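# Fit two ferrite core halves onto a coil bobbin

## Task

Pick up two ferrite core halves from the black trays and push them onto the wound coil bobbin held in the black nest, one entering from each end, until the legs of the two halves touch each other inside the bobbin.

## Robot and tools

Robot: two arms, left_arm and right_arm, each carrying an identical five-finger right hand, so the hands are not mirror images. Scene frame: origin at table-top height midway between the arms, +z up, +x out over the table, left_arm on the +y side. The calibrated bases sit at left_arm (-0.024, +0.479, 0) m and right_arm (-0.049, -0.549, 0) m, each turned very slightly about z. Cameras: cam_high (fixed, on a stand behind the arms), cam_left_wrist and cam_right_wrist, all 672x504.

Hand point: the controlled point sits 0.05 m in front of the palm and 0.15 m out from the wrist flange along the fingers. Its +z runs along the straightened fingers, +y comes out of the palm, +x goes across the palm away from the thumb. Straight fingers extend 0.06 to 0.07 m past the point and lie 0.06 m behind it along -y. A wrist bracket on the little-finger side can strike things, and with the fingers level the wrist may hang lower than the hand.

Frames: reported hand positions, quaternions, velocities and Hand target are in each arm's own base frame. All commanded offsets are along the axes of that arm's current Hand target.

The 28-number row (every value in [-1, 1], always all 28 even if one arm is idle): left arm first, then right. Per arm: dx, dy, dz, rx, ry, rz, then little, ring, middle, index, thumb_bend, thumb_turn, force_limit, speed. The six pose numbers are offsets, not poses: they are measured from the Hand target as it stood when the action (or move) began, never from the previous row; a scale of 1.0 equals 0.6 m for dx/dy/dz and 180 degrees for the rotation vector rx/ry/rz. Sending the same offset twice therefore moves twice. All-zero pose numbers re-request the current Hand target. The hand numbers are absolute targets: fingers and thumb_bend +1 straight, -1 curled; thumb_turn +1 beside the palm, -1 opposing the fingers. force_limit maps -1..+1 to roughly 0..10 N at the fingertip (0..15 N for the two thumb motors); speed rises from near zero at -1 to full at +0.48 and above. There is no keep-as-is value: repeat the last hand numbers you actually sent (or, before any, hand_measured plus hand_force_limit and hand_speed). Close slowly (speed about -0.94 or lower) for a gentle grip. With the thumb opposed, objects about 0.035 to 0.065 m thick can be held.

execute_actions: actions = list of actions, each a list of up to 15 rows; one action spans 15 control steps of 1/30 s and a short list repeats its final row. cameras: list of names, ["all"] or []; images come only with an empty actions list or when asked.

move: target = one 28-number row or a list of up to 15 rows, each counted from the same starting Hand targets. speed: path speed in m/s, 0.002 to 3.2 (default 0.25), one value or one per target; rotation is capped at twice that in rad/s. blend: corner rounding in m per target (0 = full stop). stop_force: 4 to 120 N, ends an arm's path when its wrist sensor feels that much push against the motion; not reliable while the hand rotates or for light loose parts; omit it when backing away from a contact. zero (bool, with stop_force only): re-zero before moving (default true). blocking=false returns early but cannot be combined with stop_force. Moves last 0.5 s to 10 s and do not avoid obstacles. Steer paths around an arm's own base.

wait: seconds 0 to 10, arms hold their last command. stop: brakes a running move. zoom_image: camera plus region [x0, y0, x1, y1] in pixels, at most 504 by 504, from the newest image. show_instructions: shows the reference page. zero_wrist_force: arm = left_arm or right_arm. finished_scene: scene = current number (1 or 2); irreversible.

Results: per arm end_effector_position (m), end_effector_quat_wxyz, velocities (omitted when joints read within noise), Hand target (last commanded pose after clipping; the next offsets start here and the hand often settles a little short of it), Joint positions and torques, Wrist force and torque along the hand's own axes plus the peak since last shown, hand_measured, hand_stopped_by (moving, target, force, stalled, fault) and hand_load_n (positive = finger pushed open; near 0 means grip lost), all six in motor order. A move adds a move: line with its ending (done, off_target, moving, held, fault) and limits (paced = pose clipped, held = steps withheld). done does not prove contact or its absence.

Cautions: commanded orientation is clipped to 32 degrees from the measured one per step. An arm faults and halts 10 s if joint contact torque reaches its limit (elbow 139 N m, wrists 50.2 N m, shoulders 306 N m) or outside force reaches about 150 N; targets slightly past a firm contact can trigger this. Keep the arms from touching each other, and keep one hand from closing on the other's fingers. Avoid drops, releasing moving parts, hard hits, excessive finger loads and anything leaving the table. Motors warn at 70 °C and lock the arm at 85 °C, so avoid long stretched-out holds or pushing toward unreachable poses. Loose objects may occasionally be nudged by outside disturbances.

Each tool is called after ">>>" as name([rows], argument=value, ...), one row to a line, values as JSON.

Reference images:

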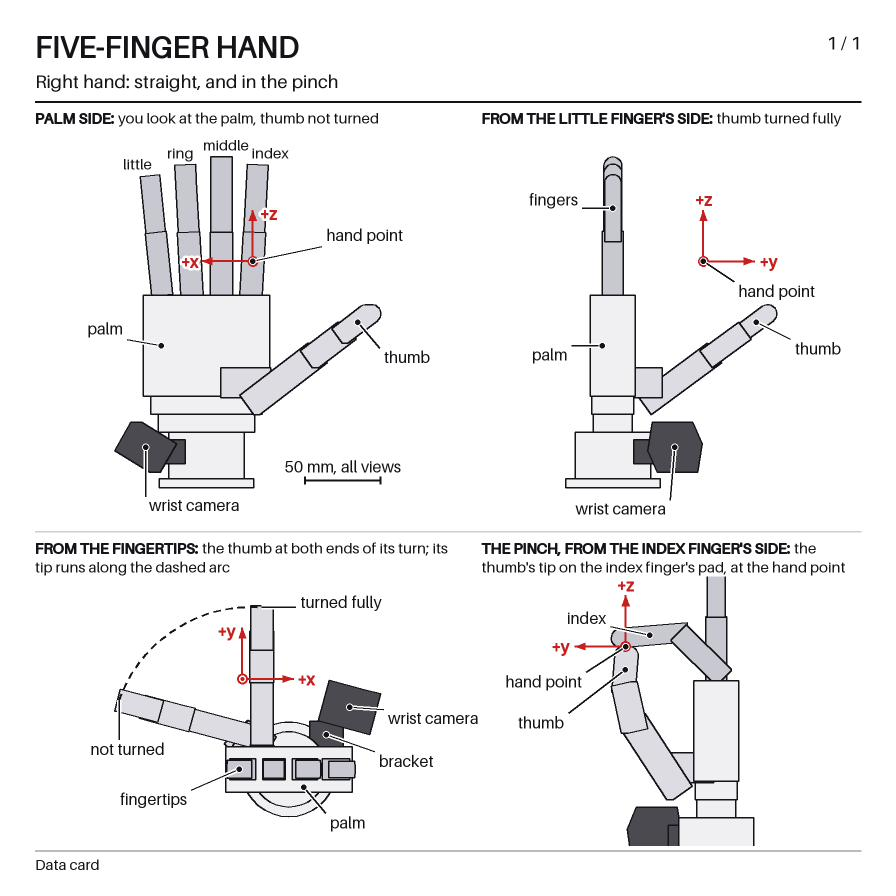

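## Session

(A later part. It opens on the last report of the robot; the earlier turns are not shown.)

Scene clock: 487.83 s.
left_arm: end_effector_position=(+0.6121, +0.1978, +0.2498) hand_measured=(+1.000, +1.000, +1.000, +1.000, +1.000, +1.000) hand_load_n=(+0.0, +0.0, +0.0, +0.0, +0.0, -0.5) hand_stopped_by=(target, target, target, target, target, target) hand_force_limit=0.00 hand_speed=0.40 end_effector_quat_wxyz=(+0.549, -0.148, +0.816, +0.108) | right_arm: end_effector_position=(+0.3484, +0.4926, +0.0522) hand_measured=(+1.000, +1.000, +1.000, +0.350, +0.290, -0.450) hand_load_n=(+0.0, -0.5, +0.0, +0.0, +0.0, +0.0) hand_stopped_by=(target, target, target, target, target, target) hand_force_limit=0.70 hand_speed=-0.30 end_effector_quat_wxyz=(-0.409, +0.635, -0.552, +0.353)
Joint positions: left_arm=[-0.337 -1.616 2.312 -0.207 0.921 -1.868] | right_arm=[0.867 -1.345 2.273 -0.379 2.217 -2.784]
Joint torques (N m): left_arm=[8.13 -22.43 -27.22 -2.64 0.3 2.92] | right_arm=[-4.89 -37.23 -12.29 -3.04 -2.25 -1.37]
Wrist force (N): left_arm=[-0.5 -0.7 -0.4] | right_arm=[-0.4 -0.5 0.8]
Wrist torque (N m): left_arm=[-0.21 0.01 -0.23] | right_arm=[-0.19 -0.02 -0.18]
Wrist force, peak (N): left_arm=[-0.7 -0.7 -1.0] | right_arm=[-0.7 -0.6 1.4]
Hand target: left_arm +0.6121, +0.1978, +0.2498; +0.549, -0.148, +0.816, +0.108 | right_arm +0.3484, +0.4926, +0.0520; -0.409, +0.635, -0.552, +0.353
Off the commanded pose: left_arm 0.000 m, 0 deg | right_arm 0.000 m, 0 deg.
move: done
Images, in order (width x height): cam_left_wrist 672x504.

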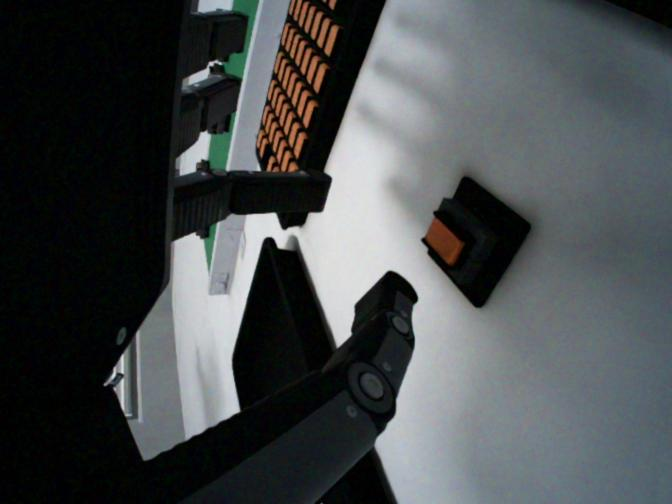

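>>> move([
  [0,0,0,0,0,0,1,1,1,1,1,1,0.0,0.4,-0.0007,0.0481,0.0224,0,0,0,1,1,1,0.35,0.29,-0.45,0.7,-0.3],
  [0,0,0,0,0,0,1,1,1,1,1,1,0.0,0.4,-0.0007,0.0469,0.0250,0,0,0,1,1,1,0.35,0.29,-0.45,0.7,-0.3],
], speed=[0.04,0.02])

>>> move(target=[0,0,0,0,0,0,1,1,1,1,1,1,0.0,0.4,0,0,0,0,0,0,1,1,1,-0.4,0.29,-0.45,0.1,-0.92])

>>> move(target=[0,0,0,0,0,0,1,1,1,1,1,1,0.0,0.4,0,0,0,0,0,0,1,1,1,-0.5,0.29,-0.45,0.7,-0.92])

>>> move(target=[0,0,0,0,0,0,1,1,1,1,1,1,0.0,0.4,0.004,0,0,0,0,0,1,1,1,-0.5,0.29,-0.45,0.7,-0.92], speed=0.006, stop_force=5)

>>> move(target=[0,0,0,0,0,0,1,1,1,1,1,1,0.0,0.4,0.004,0,0,0,0,0,1,1,1,-0.5,0.29,-0.45,0.7,-0.92], speed=0.006, stop_force=9, zero=false)

Scene clock: 521.23 s.
left_arm: end_effector_position=(+0.6121, +0.1978, +0.2498) hand_measured=(+1.000, +1.000, +1.000, +1.000, +1.000, +1.000) hand_load_n=(+0.0, +0.0, +0.0, +0.0, +0.0, +0.0) hand_stopped_by=(target, target, target, target, target, target) hand_force_limit=0.00 hand_speed=0.40 end_effector_quat_wxyz=(+0.549, -0.148, +0.816, +0.108) | right_arm: end_effector_position=(+0.3498, +0.4933, +0.0202) hand_measured=(+1.000, +1.000, +1.000, +0.350, +0.290, -0.450) hand_load_n=(-0.5, +0.0, +0.0, +0.0, +0.0, +0.0) hand_stopped_by=(target, target, target, target, target, target) hand_force_limit=0.70 hand_speed=-0.30 end_effector_quat_wxyz=(-0.409, +0.635, -0.552, +0.353)
Joint positions: left_arm=[-0.337 -1.616 2.312 -0.207 0.921 -1.868] | right_arm=[0.865 -1.287 2.286 -0.45 2.215 -2.786]
Joint torques (N m): left_arm=[7.54 -22.73 -27.46 -2.94 0.62 2.86] | right_arm=[-11.05 -40.71 -35.03 -3.02 -2.21 -1.43]
Wrist force (N): left_arm=[-0.5 -0.6 -0.5] | right_arm=[-0.5 -0.6 1.0]
Wrist torque (N m): left_arm=[-0.19 0.01 -0.22] | right_arm=[-0.21 0.01 0.05]
Wrist force, peak (N): left_arm=[-0.5 -0.9 -0.9] | right_arm=[-0.7 -1.0 1.2]
Hand target: left_arm +0.6121, +0.1978, +0.2498; +0.549, -0.148, +0.816, +0.108 | right_arm +0.3502, +0.4934, +0.0202; -0.409, +0.635, -0.552, +0.353
Off the commanded pose: left_arm 0.000 m, 0 deg | right_arm 0.000 m, 0 deg.
move: done

Scene clock: 522.97 s.
left_arm: end_effector_position=(+0.6121, +0.1978, +0.2498) hand_measured=(+1.000, +1.000, +1.000, +1.000, +1.000, +1.000) hand_load_n=(+0.0, +0.0, +0.0, +0.0, +0.0, +0.0) hand_stopped_by=(target, target, target, target, target, target) hand_force_limit=0.00 hand_speed=0.40 end_effector_quat_wxyz=(+0.549, -0.148, +0.816, +0.108) | right_arm: end_effector_position=(+0.3502, +0.4934, +0.0202) hand_measured=(+1.000, +1.000, +1.000, +0.024, +0.290, -0.450) hand_load_n=(+0.0, +0.0, +0.0, +6.0, +2.5, -0.5) hand_stopped_by=(target, target, target, force, target, target) hand_force_limit=0.10 hand_speed=-0.92 end_effector_quat_wxyz=(-0.409, +0.635, -0.552, +0.353)
Joint positions: left_arm=[-0.337 -1.616 2.312 -0.207 0.921 -1.868] | right_arm=[0.865 -1.287 2.286 -0.451 2.215 -2.786]
Joint torques (N m): left_arm=[7.43 -21.99 -27.3 -3 0.67 3.48] | right_arm=[-10.99 -38.02 -31.64 -1.74 -2.24 -1.47]
Wrist force (N): left_arm=[-0.6 -0.5 -0.6] | right_arm=[-0.3 -2.9 0.2]
Wrist torque (N m): left_arm=[-0.17 0.02 -0.22] | right_arm=[-0.22 0.02 0.05]
Wrist force, peak (N): left_arm=[-0.7 -0.7 -0.9] | right_arm=[-0.3 -3.0 0.5]
Hand target: left_arm +0.6121, +0.1978, +0.2498; +0.549, -0.148, +0.816, +0.108 | right_arm +0.3502, +0.4934, +0.0202; -0.409, +0.635, -0.552, +0.353
Off the commanded pose: left_arm 0.000 m, 0 deg | right_arm 0.000 m, 0 deg.
move: done

Scene clock: 523.47 s.
left_arm: end_effector_position=(+0.6121, +0.1978, +0.2498) hand_measured=(+1.000, +1.000, +1.000, +1.000, +1.000, +1.000) hand_load_n=(+0.0, +0.0, +0.0, +0.0, +0.0, +0.0) hand_stopped_by=(target, target, target, target, target, target) hand_force_limit=0.00 hand_speed=0.40 end_effector_quat_wxyz=(+0.549, -0.148, +0.816, +0.108) | right_arm: end_effector_position=(+0.3502, +0.4934, +0.0202) hand_measured=(+1.000, +1.000, +1.000, +0.012, +0.292, -0.450) hand_load_n=(+0.0, +0.0, -0.5, +10.0, +3.5, -0.5) hand_stopped_by=(target, target, target, force, target, target) hand_force_limit=0.70 hand_speed=-0.92 end_effector_quat_wxyz=(-0.409, +0.635, -0.552, +0.353)
Joint positions: left_arm=[-0.337 -1.616 2.312 -0.207 0.921 -1.868] | right_arm=[0.865 -1.287 2.286 -0.451 2.215 -2.786]
Joint torques (N m): left_arm=[7.01 -20.65 -27.53 -3.07 0.69 3.09] | right_arm=[-6.28 -38.65 -26.46 0.64 -2.21 -1.49]
Wrist force (N): left_arm=[-0.6 -0.5 -0.6] | right_arm=[-0.2 -5.4 0.2]
Wrist torque (N m): left_arm=[-0.17 0.03 -0.23] | right_arm=[-0.23 0.00 0.06]
Wrist force, peak (N): left_arm=[-0.8 -0.8 -0.9] | right_arm=[-0.5 -5.9 0.6]
Hand target: left_arm +0.6121, +0.1978, +0.2498; +0.549, -0.148, +0.816, +0.108 | right_arm +0.3502, +0.4934, +0.0202; -0.409, +0.635, -0.552, +0.353
Off the commanded pose: left_arm 0.000 m, 0 deg | right_arm 0.000 m, 0 deg.
move: done

Scene clock: 524.80 s.
left_arm: end_effector_position=(+0.6121, +0.1978, +0.2498) hand_measured=(+1.000, +1.000, +1.000, +1.000, +1.000, +1.000) hand_load_n=(-0.5, +0.0, +0.0, +0.0, +0.0, +0.0) hand_stopped_by=(target, target, target, target, target, target) hand_force_limit=0.00 hand_speed=0.40 end_effector_quat_wxyz=(+0.549, -0.148, +0.816, +0.108) | right_arm: end_effector_position=(+0.3504, +0.4930, +0.0202) hand_measured=(+1.000, +1.000, +1.000, +0.012, +0.292, -0.450) hand_load_n=(+0.0, +0.0, +0.0, +9.5, +4.5, +1.5) hand_stopped_by=(target, target, target, force, target, target) hand_force_limit=0.70 hand_speed=-0.92 end_effector_quat_wxyz=(-0.409, +0.635, -0.552, +0.353)
Joint positions: left_arm=[-0.337 -1.616 2.312 -0.207 0.921 -1.868] | right_arm=[0.864 -1.288 2.286 -0.451 2.214 -2.786]
Joint torques (N m): left_arm=[8.68 -22.11 -27.13 -3.09 0.17 3.17] | right_arm=[10.4 -34.85 -30.12 6.06 4.19 1.2]
Wrist force (N): left_arm=[-0.7 -0.8 -0.4] | right_arm=[-6.4 -4.4 -0.8]
Wrist torque (N m): left_arm=[-0.22 0.03 -0.24] | right_arm=[-0.25 -0.06 0.10]
Wrist force, peak (N): left_arm=[-0.6 -0.9 -1.0] | right_arm=[-7.6 -4.9 -0.2]
Hand target: left_arm +0.6121, +0.1978, +0.2498; +0.549, -0.148, +0.816, +0.108 | right_arm +0.3504, +0.4930, +0.0202; -0.409, +0.635, -0.552, +0.353 (not the last commanded pose)
Off the commanded pose: left_arm 0.000 m, 0 deg | right_arm 0.002 m, 0 deg.
move: contact (right_arm)

Scene clock: 526.13 s.
left_arm: end_effector_position=(+0.6121, +0.1978, +0.2498) hand_measured=(+1.000, +1.000, +1.000, +1.000, +1.000, +1.000) hand_load_n=(+0.0, +0.0, +0.0, +0.0, +0.0, +0.0) hand_stopped_by=(target, target, target, target, target, target) hand_force_limit=0.00 hand_speed=0.40 end_effector_quat_wxyz=(+0.549, -0.148, +0.816, +0.108) | right_arm: end_effector_position=(+0.3505, +0.4926, +0.0203) hand_measured=(+1.000, +1.000, +1.000, +0.012, +0.292, -0.450) hand_load_n=(+0.0, +0.0, +0.0, +9.0, +5.0, +3.0) hand_stopped_by=(target, target, target, force, target, target) hand_force_limit=0.70 hand_speed=-0.92 end_effector_quat_wxyz=(-0.409, +0.635, -0.552, +0.353)
Joint positions: left_arm=[-0.337 -1.616 2.312 -0.207 0.921 -1.868] | right_arm=[0.863 -1.288 2.287 -0.452 2.213 -2.787]
Joint torques (N m): left_arm=[7.24 -23.21 -27.88 -2.56 0.39 2.94] | right_arm=[8.19 -34.58 -28.15 6.61 5.15 1.36]
Wrist force (N): left_arm=[-0.6 -0.8 -0.7] | right_arm=[-10.1 -5.3 -2.4]
Wrist torque (N m): left_arm=[-0.21 0.03 -0.23] | right_arm=[-0.26 -0.09 0.11]
Wrist force, peak (N): left_arm=[-0.8 -0.5 -1.0] | right_arm=[-11.4 -5.8 -2.1]
Hand target: left_arm +0.6121, +0.1978, +0.2498; +0.549, -0.148, +0.816, +0.108 | right_arm +0.3505, +0.4926, +0.0203; -0.409, +0.635, -0.552, +0.353 (not the last commanded pose)
Off the commanded pose: left_arm 0.000 m, 0 deg | right_arm 0.002 m, 0 deg.
move: contact (right_arm)

>>> move(target=[0,0,0,0,0,0,1,1,1,1,1,1,0.0,0.4,0,0,0,0,0,0,1,1,1,0.35,0.29,-0.45,0.7,-0.3])

>>> move([
  [0,0,0,0,0,0,1,1,1,1,1,1,0.0,0.4,0,0.0013,-0.0027,0,0,0,1,1,1,0.35,0.29,-0.45,0.7,-0.3],
  [0,0,0,0,0,0,1,1,1,1,1,1,0.0,0.4,0,-0.0470,-0.0252,0,0,0,1,1,1,0.35,0.29,-0.45,0.7,-0.3],
], speed=[0.02,0.1], cameras=["cam_left_wrist", "cam_high"])

>>> zoom_image(camera="cam_left_wrist", region=[430, 195, 510, 275])

Scene clock: 532.30 s.
left_arm: end_effector_position=(+0.6121, +0.1978, +0.2498) hand_measured=(+1.000, +1.000, +1.000, +1.000, +1.000, +1.000) hand_load_n=(+0.0, +0.0, +0.0, +0.0, +0.0, +0.0) hand_stopped_by=(target, target, target, target, target, target) hand_force_limit=0.00 hand_speed=0.40 end_effector_quat_wxyz=(+0.549, -0.148, +0.816, +0.108) | right_arm: end_effector_position=(+0.3505, +0.4925, +0.0203) hand_measured=(+1.000, +1.000, +1.000, +0.350, +0.292, -0.450) hand_load_n=(+0.0, +0.0, +0.0, +0.0, +2.0, +0.0) hand_stopped_by=(target, target, target, target, target, target) hand_force_limit=0.70 hand_speed=-0.30 end_effector_quat_wxyz=(-0.409, +0.635, -0.552, +0.353)
Joint positions: left_arm=[-0.337 -1.616 2.312 -0.207 0.921 -1.868] | right_arm=[0.863 -1.288 2.287 -0.452 2.214 -2.787]
Joint torques (N m): left_arm=[6.02 -23.22 -26.8 -2.9 0.67 3.13] | right_arm=[8.44 -41.99 -28.14 -1.47 -0.03 1.24]
Wrist force (N): left_arm=[-0.5 -1.0 -0.6] | right_arm=[-0.7 -0.8 -3.6]
Wrist torque (N m): left_arm=[-0.24 0.00 -0.23] | right_arm=[-0.31 -0.01 0.04]
Wrist force, peak (N): left_arm=[-0.3 -0.8 -1.1] | right_arm=[-10.2 -5.4 -2.6]
Hand target: left_arm +0.6121, +0.1978, +0.2498; +0.549, -0.148, +0.816, +0.108 | right_arm +0.3505, +0.4926, +0.0203; -0.409, +0.635, -0.552, +0.353
Off the commanded pose: left_arm 0.000 m, 0 deg | right_arm 0.000 m, 0 deg.
move: done

Scene clock: 533.73 s.
left_arm: end_effector_position=(+0.6121, +0.1978, +0.2498) hand_measured=(+1.000, +1.000, +1.000, +1.000, +1.000, +1.000) hand_load_n=(+0.0, +0.0, +0.0, +0.0, +0.0, +0.0) hand_stopped_by=(target, target, target, target, target, target) hand_force_limit=0.00 hand_speed=0.40 end_effector_quat_wxyz=(+0.549, -0.148, +0.816, +0.108) | right_arm: end_effector_position=(+0.3485, +0.4922, +0.0520) hand_measured=(+1.000, +1.000, +1.000, +0.350, +0.290, -0.450) hand_load_n=(+0.0, +0.0, +0.0, +0.0, +0.0, +0.0) hand_stopped_by=(target, target, target, target, target, target) hand_force_limit=0.70 hand_speed=-0.30 end_effector_quat_wxyz=(-0.409, +0.635, -0.552, +0.353)
Joint positions: left_arm=[-0.337 -1.616 2.312 -0.207 0.921 -1.868] | right_arm=[0.866 -1.345 2.274 -0.38 2.216 -2.785]
Joint torques (N m): left_arm=[9.01 -22.49 -27.81 -2.95 0.73 3.19] | right_arm=[12.93 -54.69 -37.45 4.29 3.04 2.26]
Wrist force (N): left_arm=[-0.7 -0.7 -0.5] | right_arm=[-0.2 -0.3 0.9]
Wrist torque (N m): left_arm=[-0.20 0.04 -0.24] | right_arm=[-0.15 -0.06 -0.16]
Wrist force, peak (N): left_arm=[-0.7 -0.8 -0.9] | right_arm=[-0.6 -0.9 -3.6]
Hand target: left_arm +0.6121, +0.1978, +0.2498; +0.549, -0.148, +0.816, +0.108 | right_arm +0.3485, +0.4922, +0.0522; -0.409, +0.635, -0.552, +0.353
Off the commanded pose: left_arm 0.000 m, 0 deg | right_arm 0.000 m, 0 deg.
move: done
Images, in order (width x height): cam_high 672x504, cam_left_wrist 672x504.

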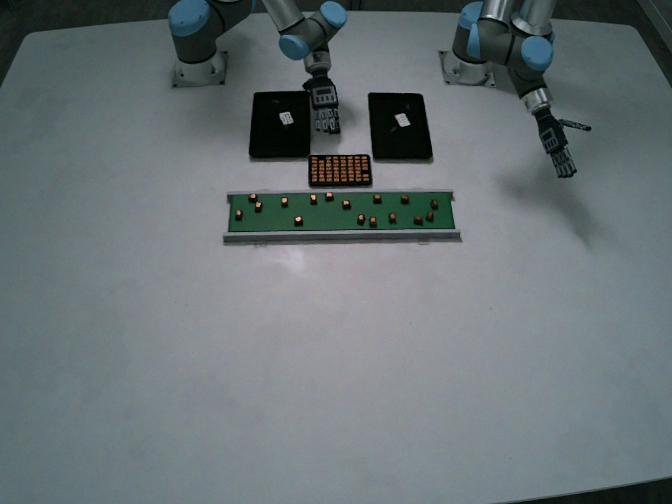

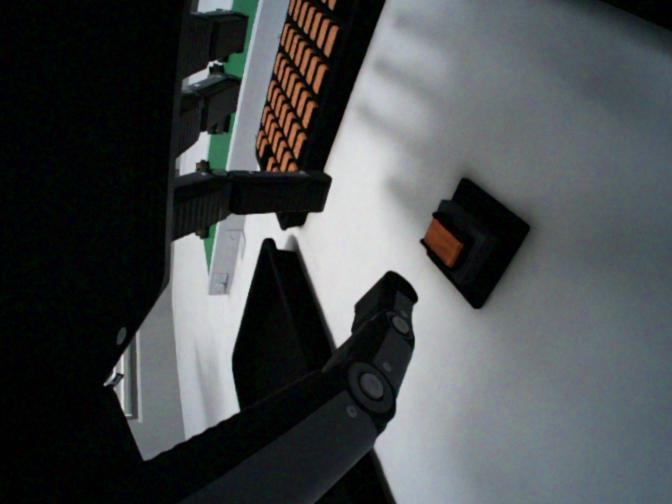

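Scaled by 6.300 from the camera's 672x504 image, which has a finer 960x720 frame.

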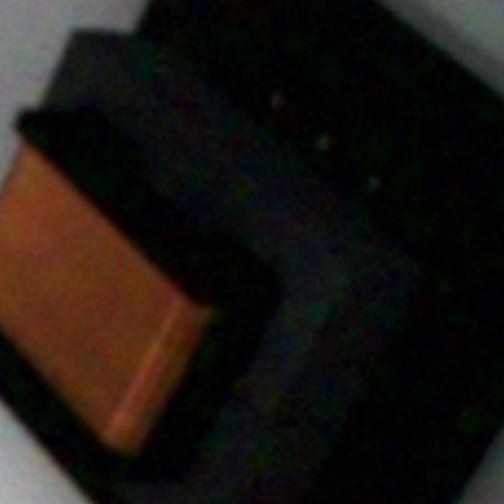

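>>> zoom_image(camera="cam_left_wrist", region=[410, 200, 500, 290])

>>> zoom_image(camera="cam_left_wrist", region=[440, 230, 500, 290])

Scaled by 5.600 from the camera's 672x504 image, which has a finer 960x720 frame.

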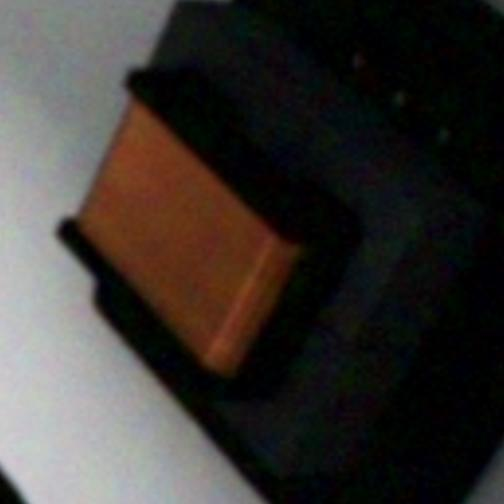

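Scaled by 8.400 from the camera's 672x504 image, which has a finer 960x720 frame.

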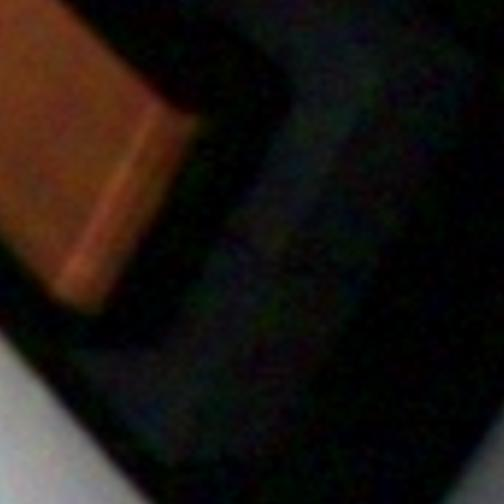

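>>> move(target=[0,0,0,0,0,0,1,1,1,1,1,1,0.0,0.4,0,-0.0755,-0.0352,0,0,0,1,1,1,0.35,0.29,-0.45,0.7,-0.3], speed=0.15, cameras=["cam_left_wrist"])

>>> zoom_image(camera="cam_left_wrist", region=[490, 180, 610, 300])

Scene clock: 541.83 s.
left_arm: end_effector_position=(+0.6121, +0.1978, +0.2498) hand_measured=(+1.000, +1.000, +1.000, +1.000, +1.000, +1.000) hand_load_n=(+0.0, +0.0, +0.0, +0.0, +0.0, +0.0) hand_stopped_by=(target, target, target, target, target, target) hand_force_limit=0.00 hand_speed=0.40 end_effector_quat_wxyz=(+0.549, -0.148, +0.816, +0.108) | right_arm: end_effector_position=(+0.3482, +0.4919, +0.1021) hand_measured=(+1.000, +1.000, +1.000, +0.350, +0.290, -0.450) hand_load_n=(+0.0, +0.0, +0.0, +0.0, +0.0, +0.0) hand_stopped_by=(target, target, target, target, target, target) hand_force_limit=0.70 hand_speed=-0.30 end_effector_quat_wxyz=(-0.409, +0.635, -0.552, +0.353)
Joint positions: left_arm=[-0.337 -1.616 2.312 -0.207 0.921 -1.868] | right_arm=[0.866 -1.427 2.244 -0.269 2.216 -2.785]
Joint torques (N m): left_arm=[8.84 -20.83 -26.97 -2.65 0.27 3.14] | right_arm=[10.39 -53.39 -40.44 4.11 1.84 2.17]
Wrist force (N): left_arm=[-0.3 -0.7 -0.5] | right_arm=[-0.3 -0.5 1.2]
Wrist torque (N m): left_arm=[-0.21 -0.02 -0.22] | right_arm=[-0.21 -0.05 -0.18]
Wrist force, peak (N): left_arm=[-1.2 -0.6 -0.6] | right_arm=[-0.1 -1.4 0.7]
Hand target: left_arm +0.6121, +0.1978, +0.2498; +0.549, -0.148, +0.816, +0.108 | right_arm +0.3482, +0.4919, +0.1022; -0.409, +0.635, -0.552, +0.353
Off the commanded pose: left_arm 0.000 m, 0 deg | right_arm 0.000 m, 0 deg.
move: done
Images, in order (width x height): cam_left_wrist 672x504.

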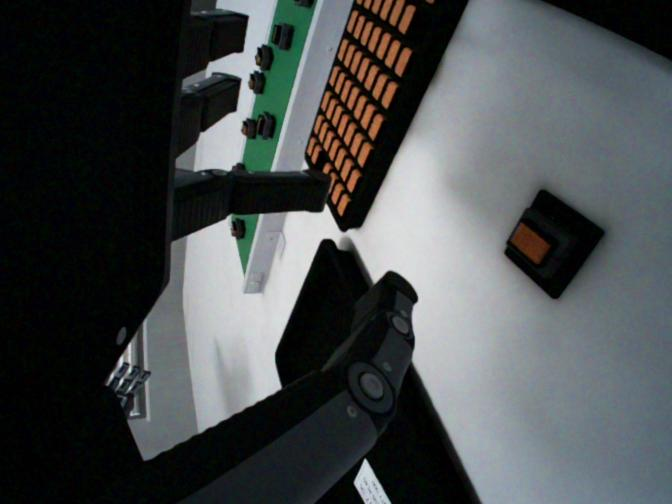

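Scaled by 4.200 from the camera's 672x504 image, which has a finer 960x720 frame.

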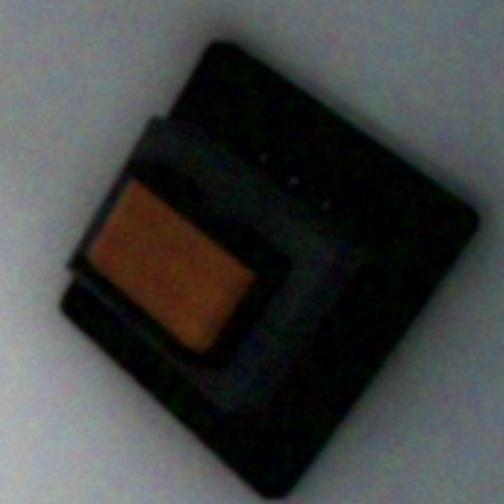

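>>> finished_scene(scene=2)

The scene is finished: the task was done.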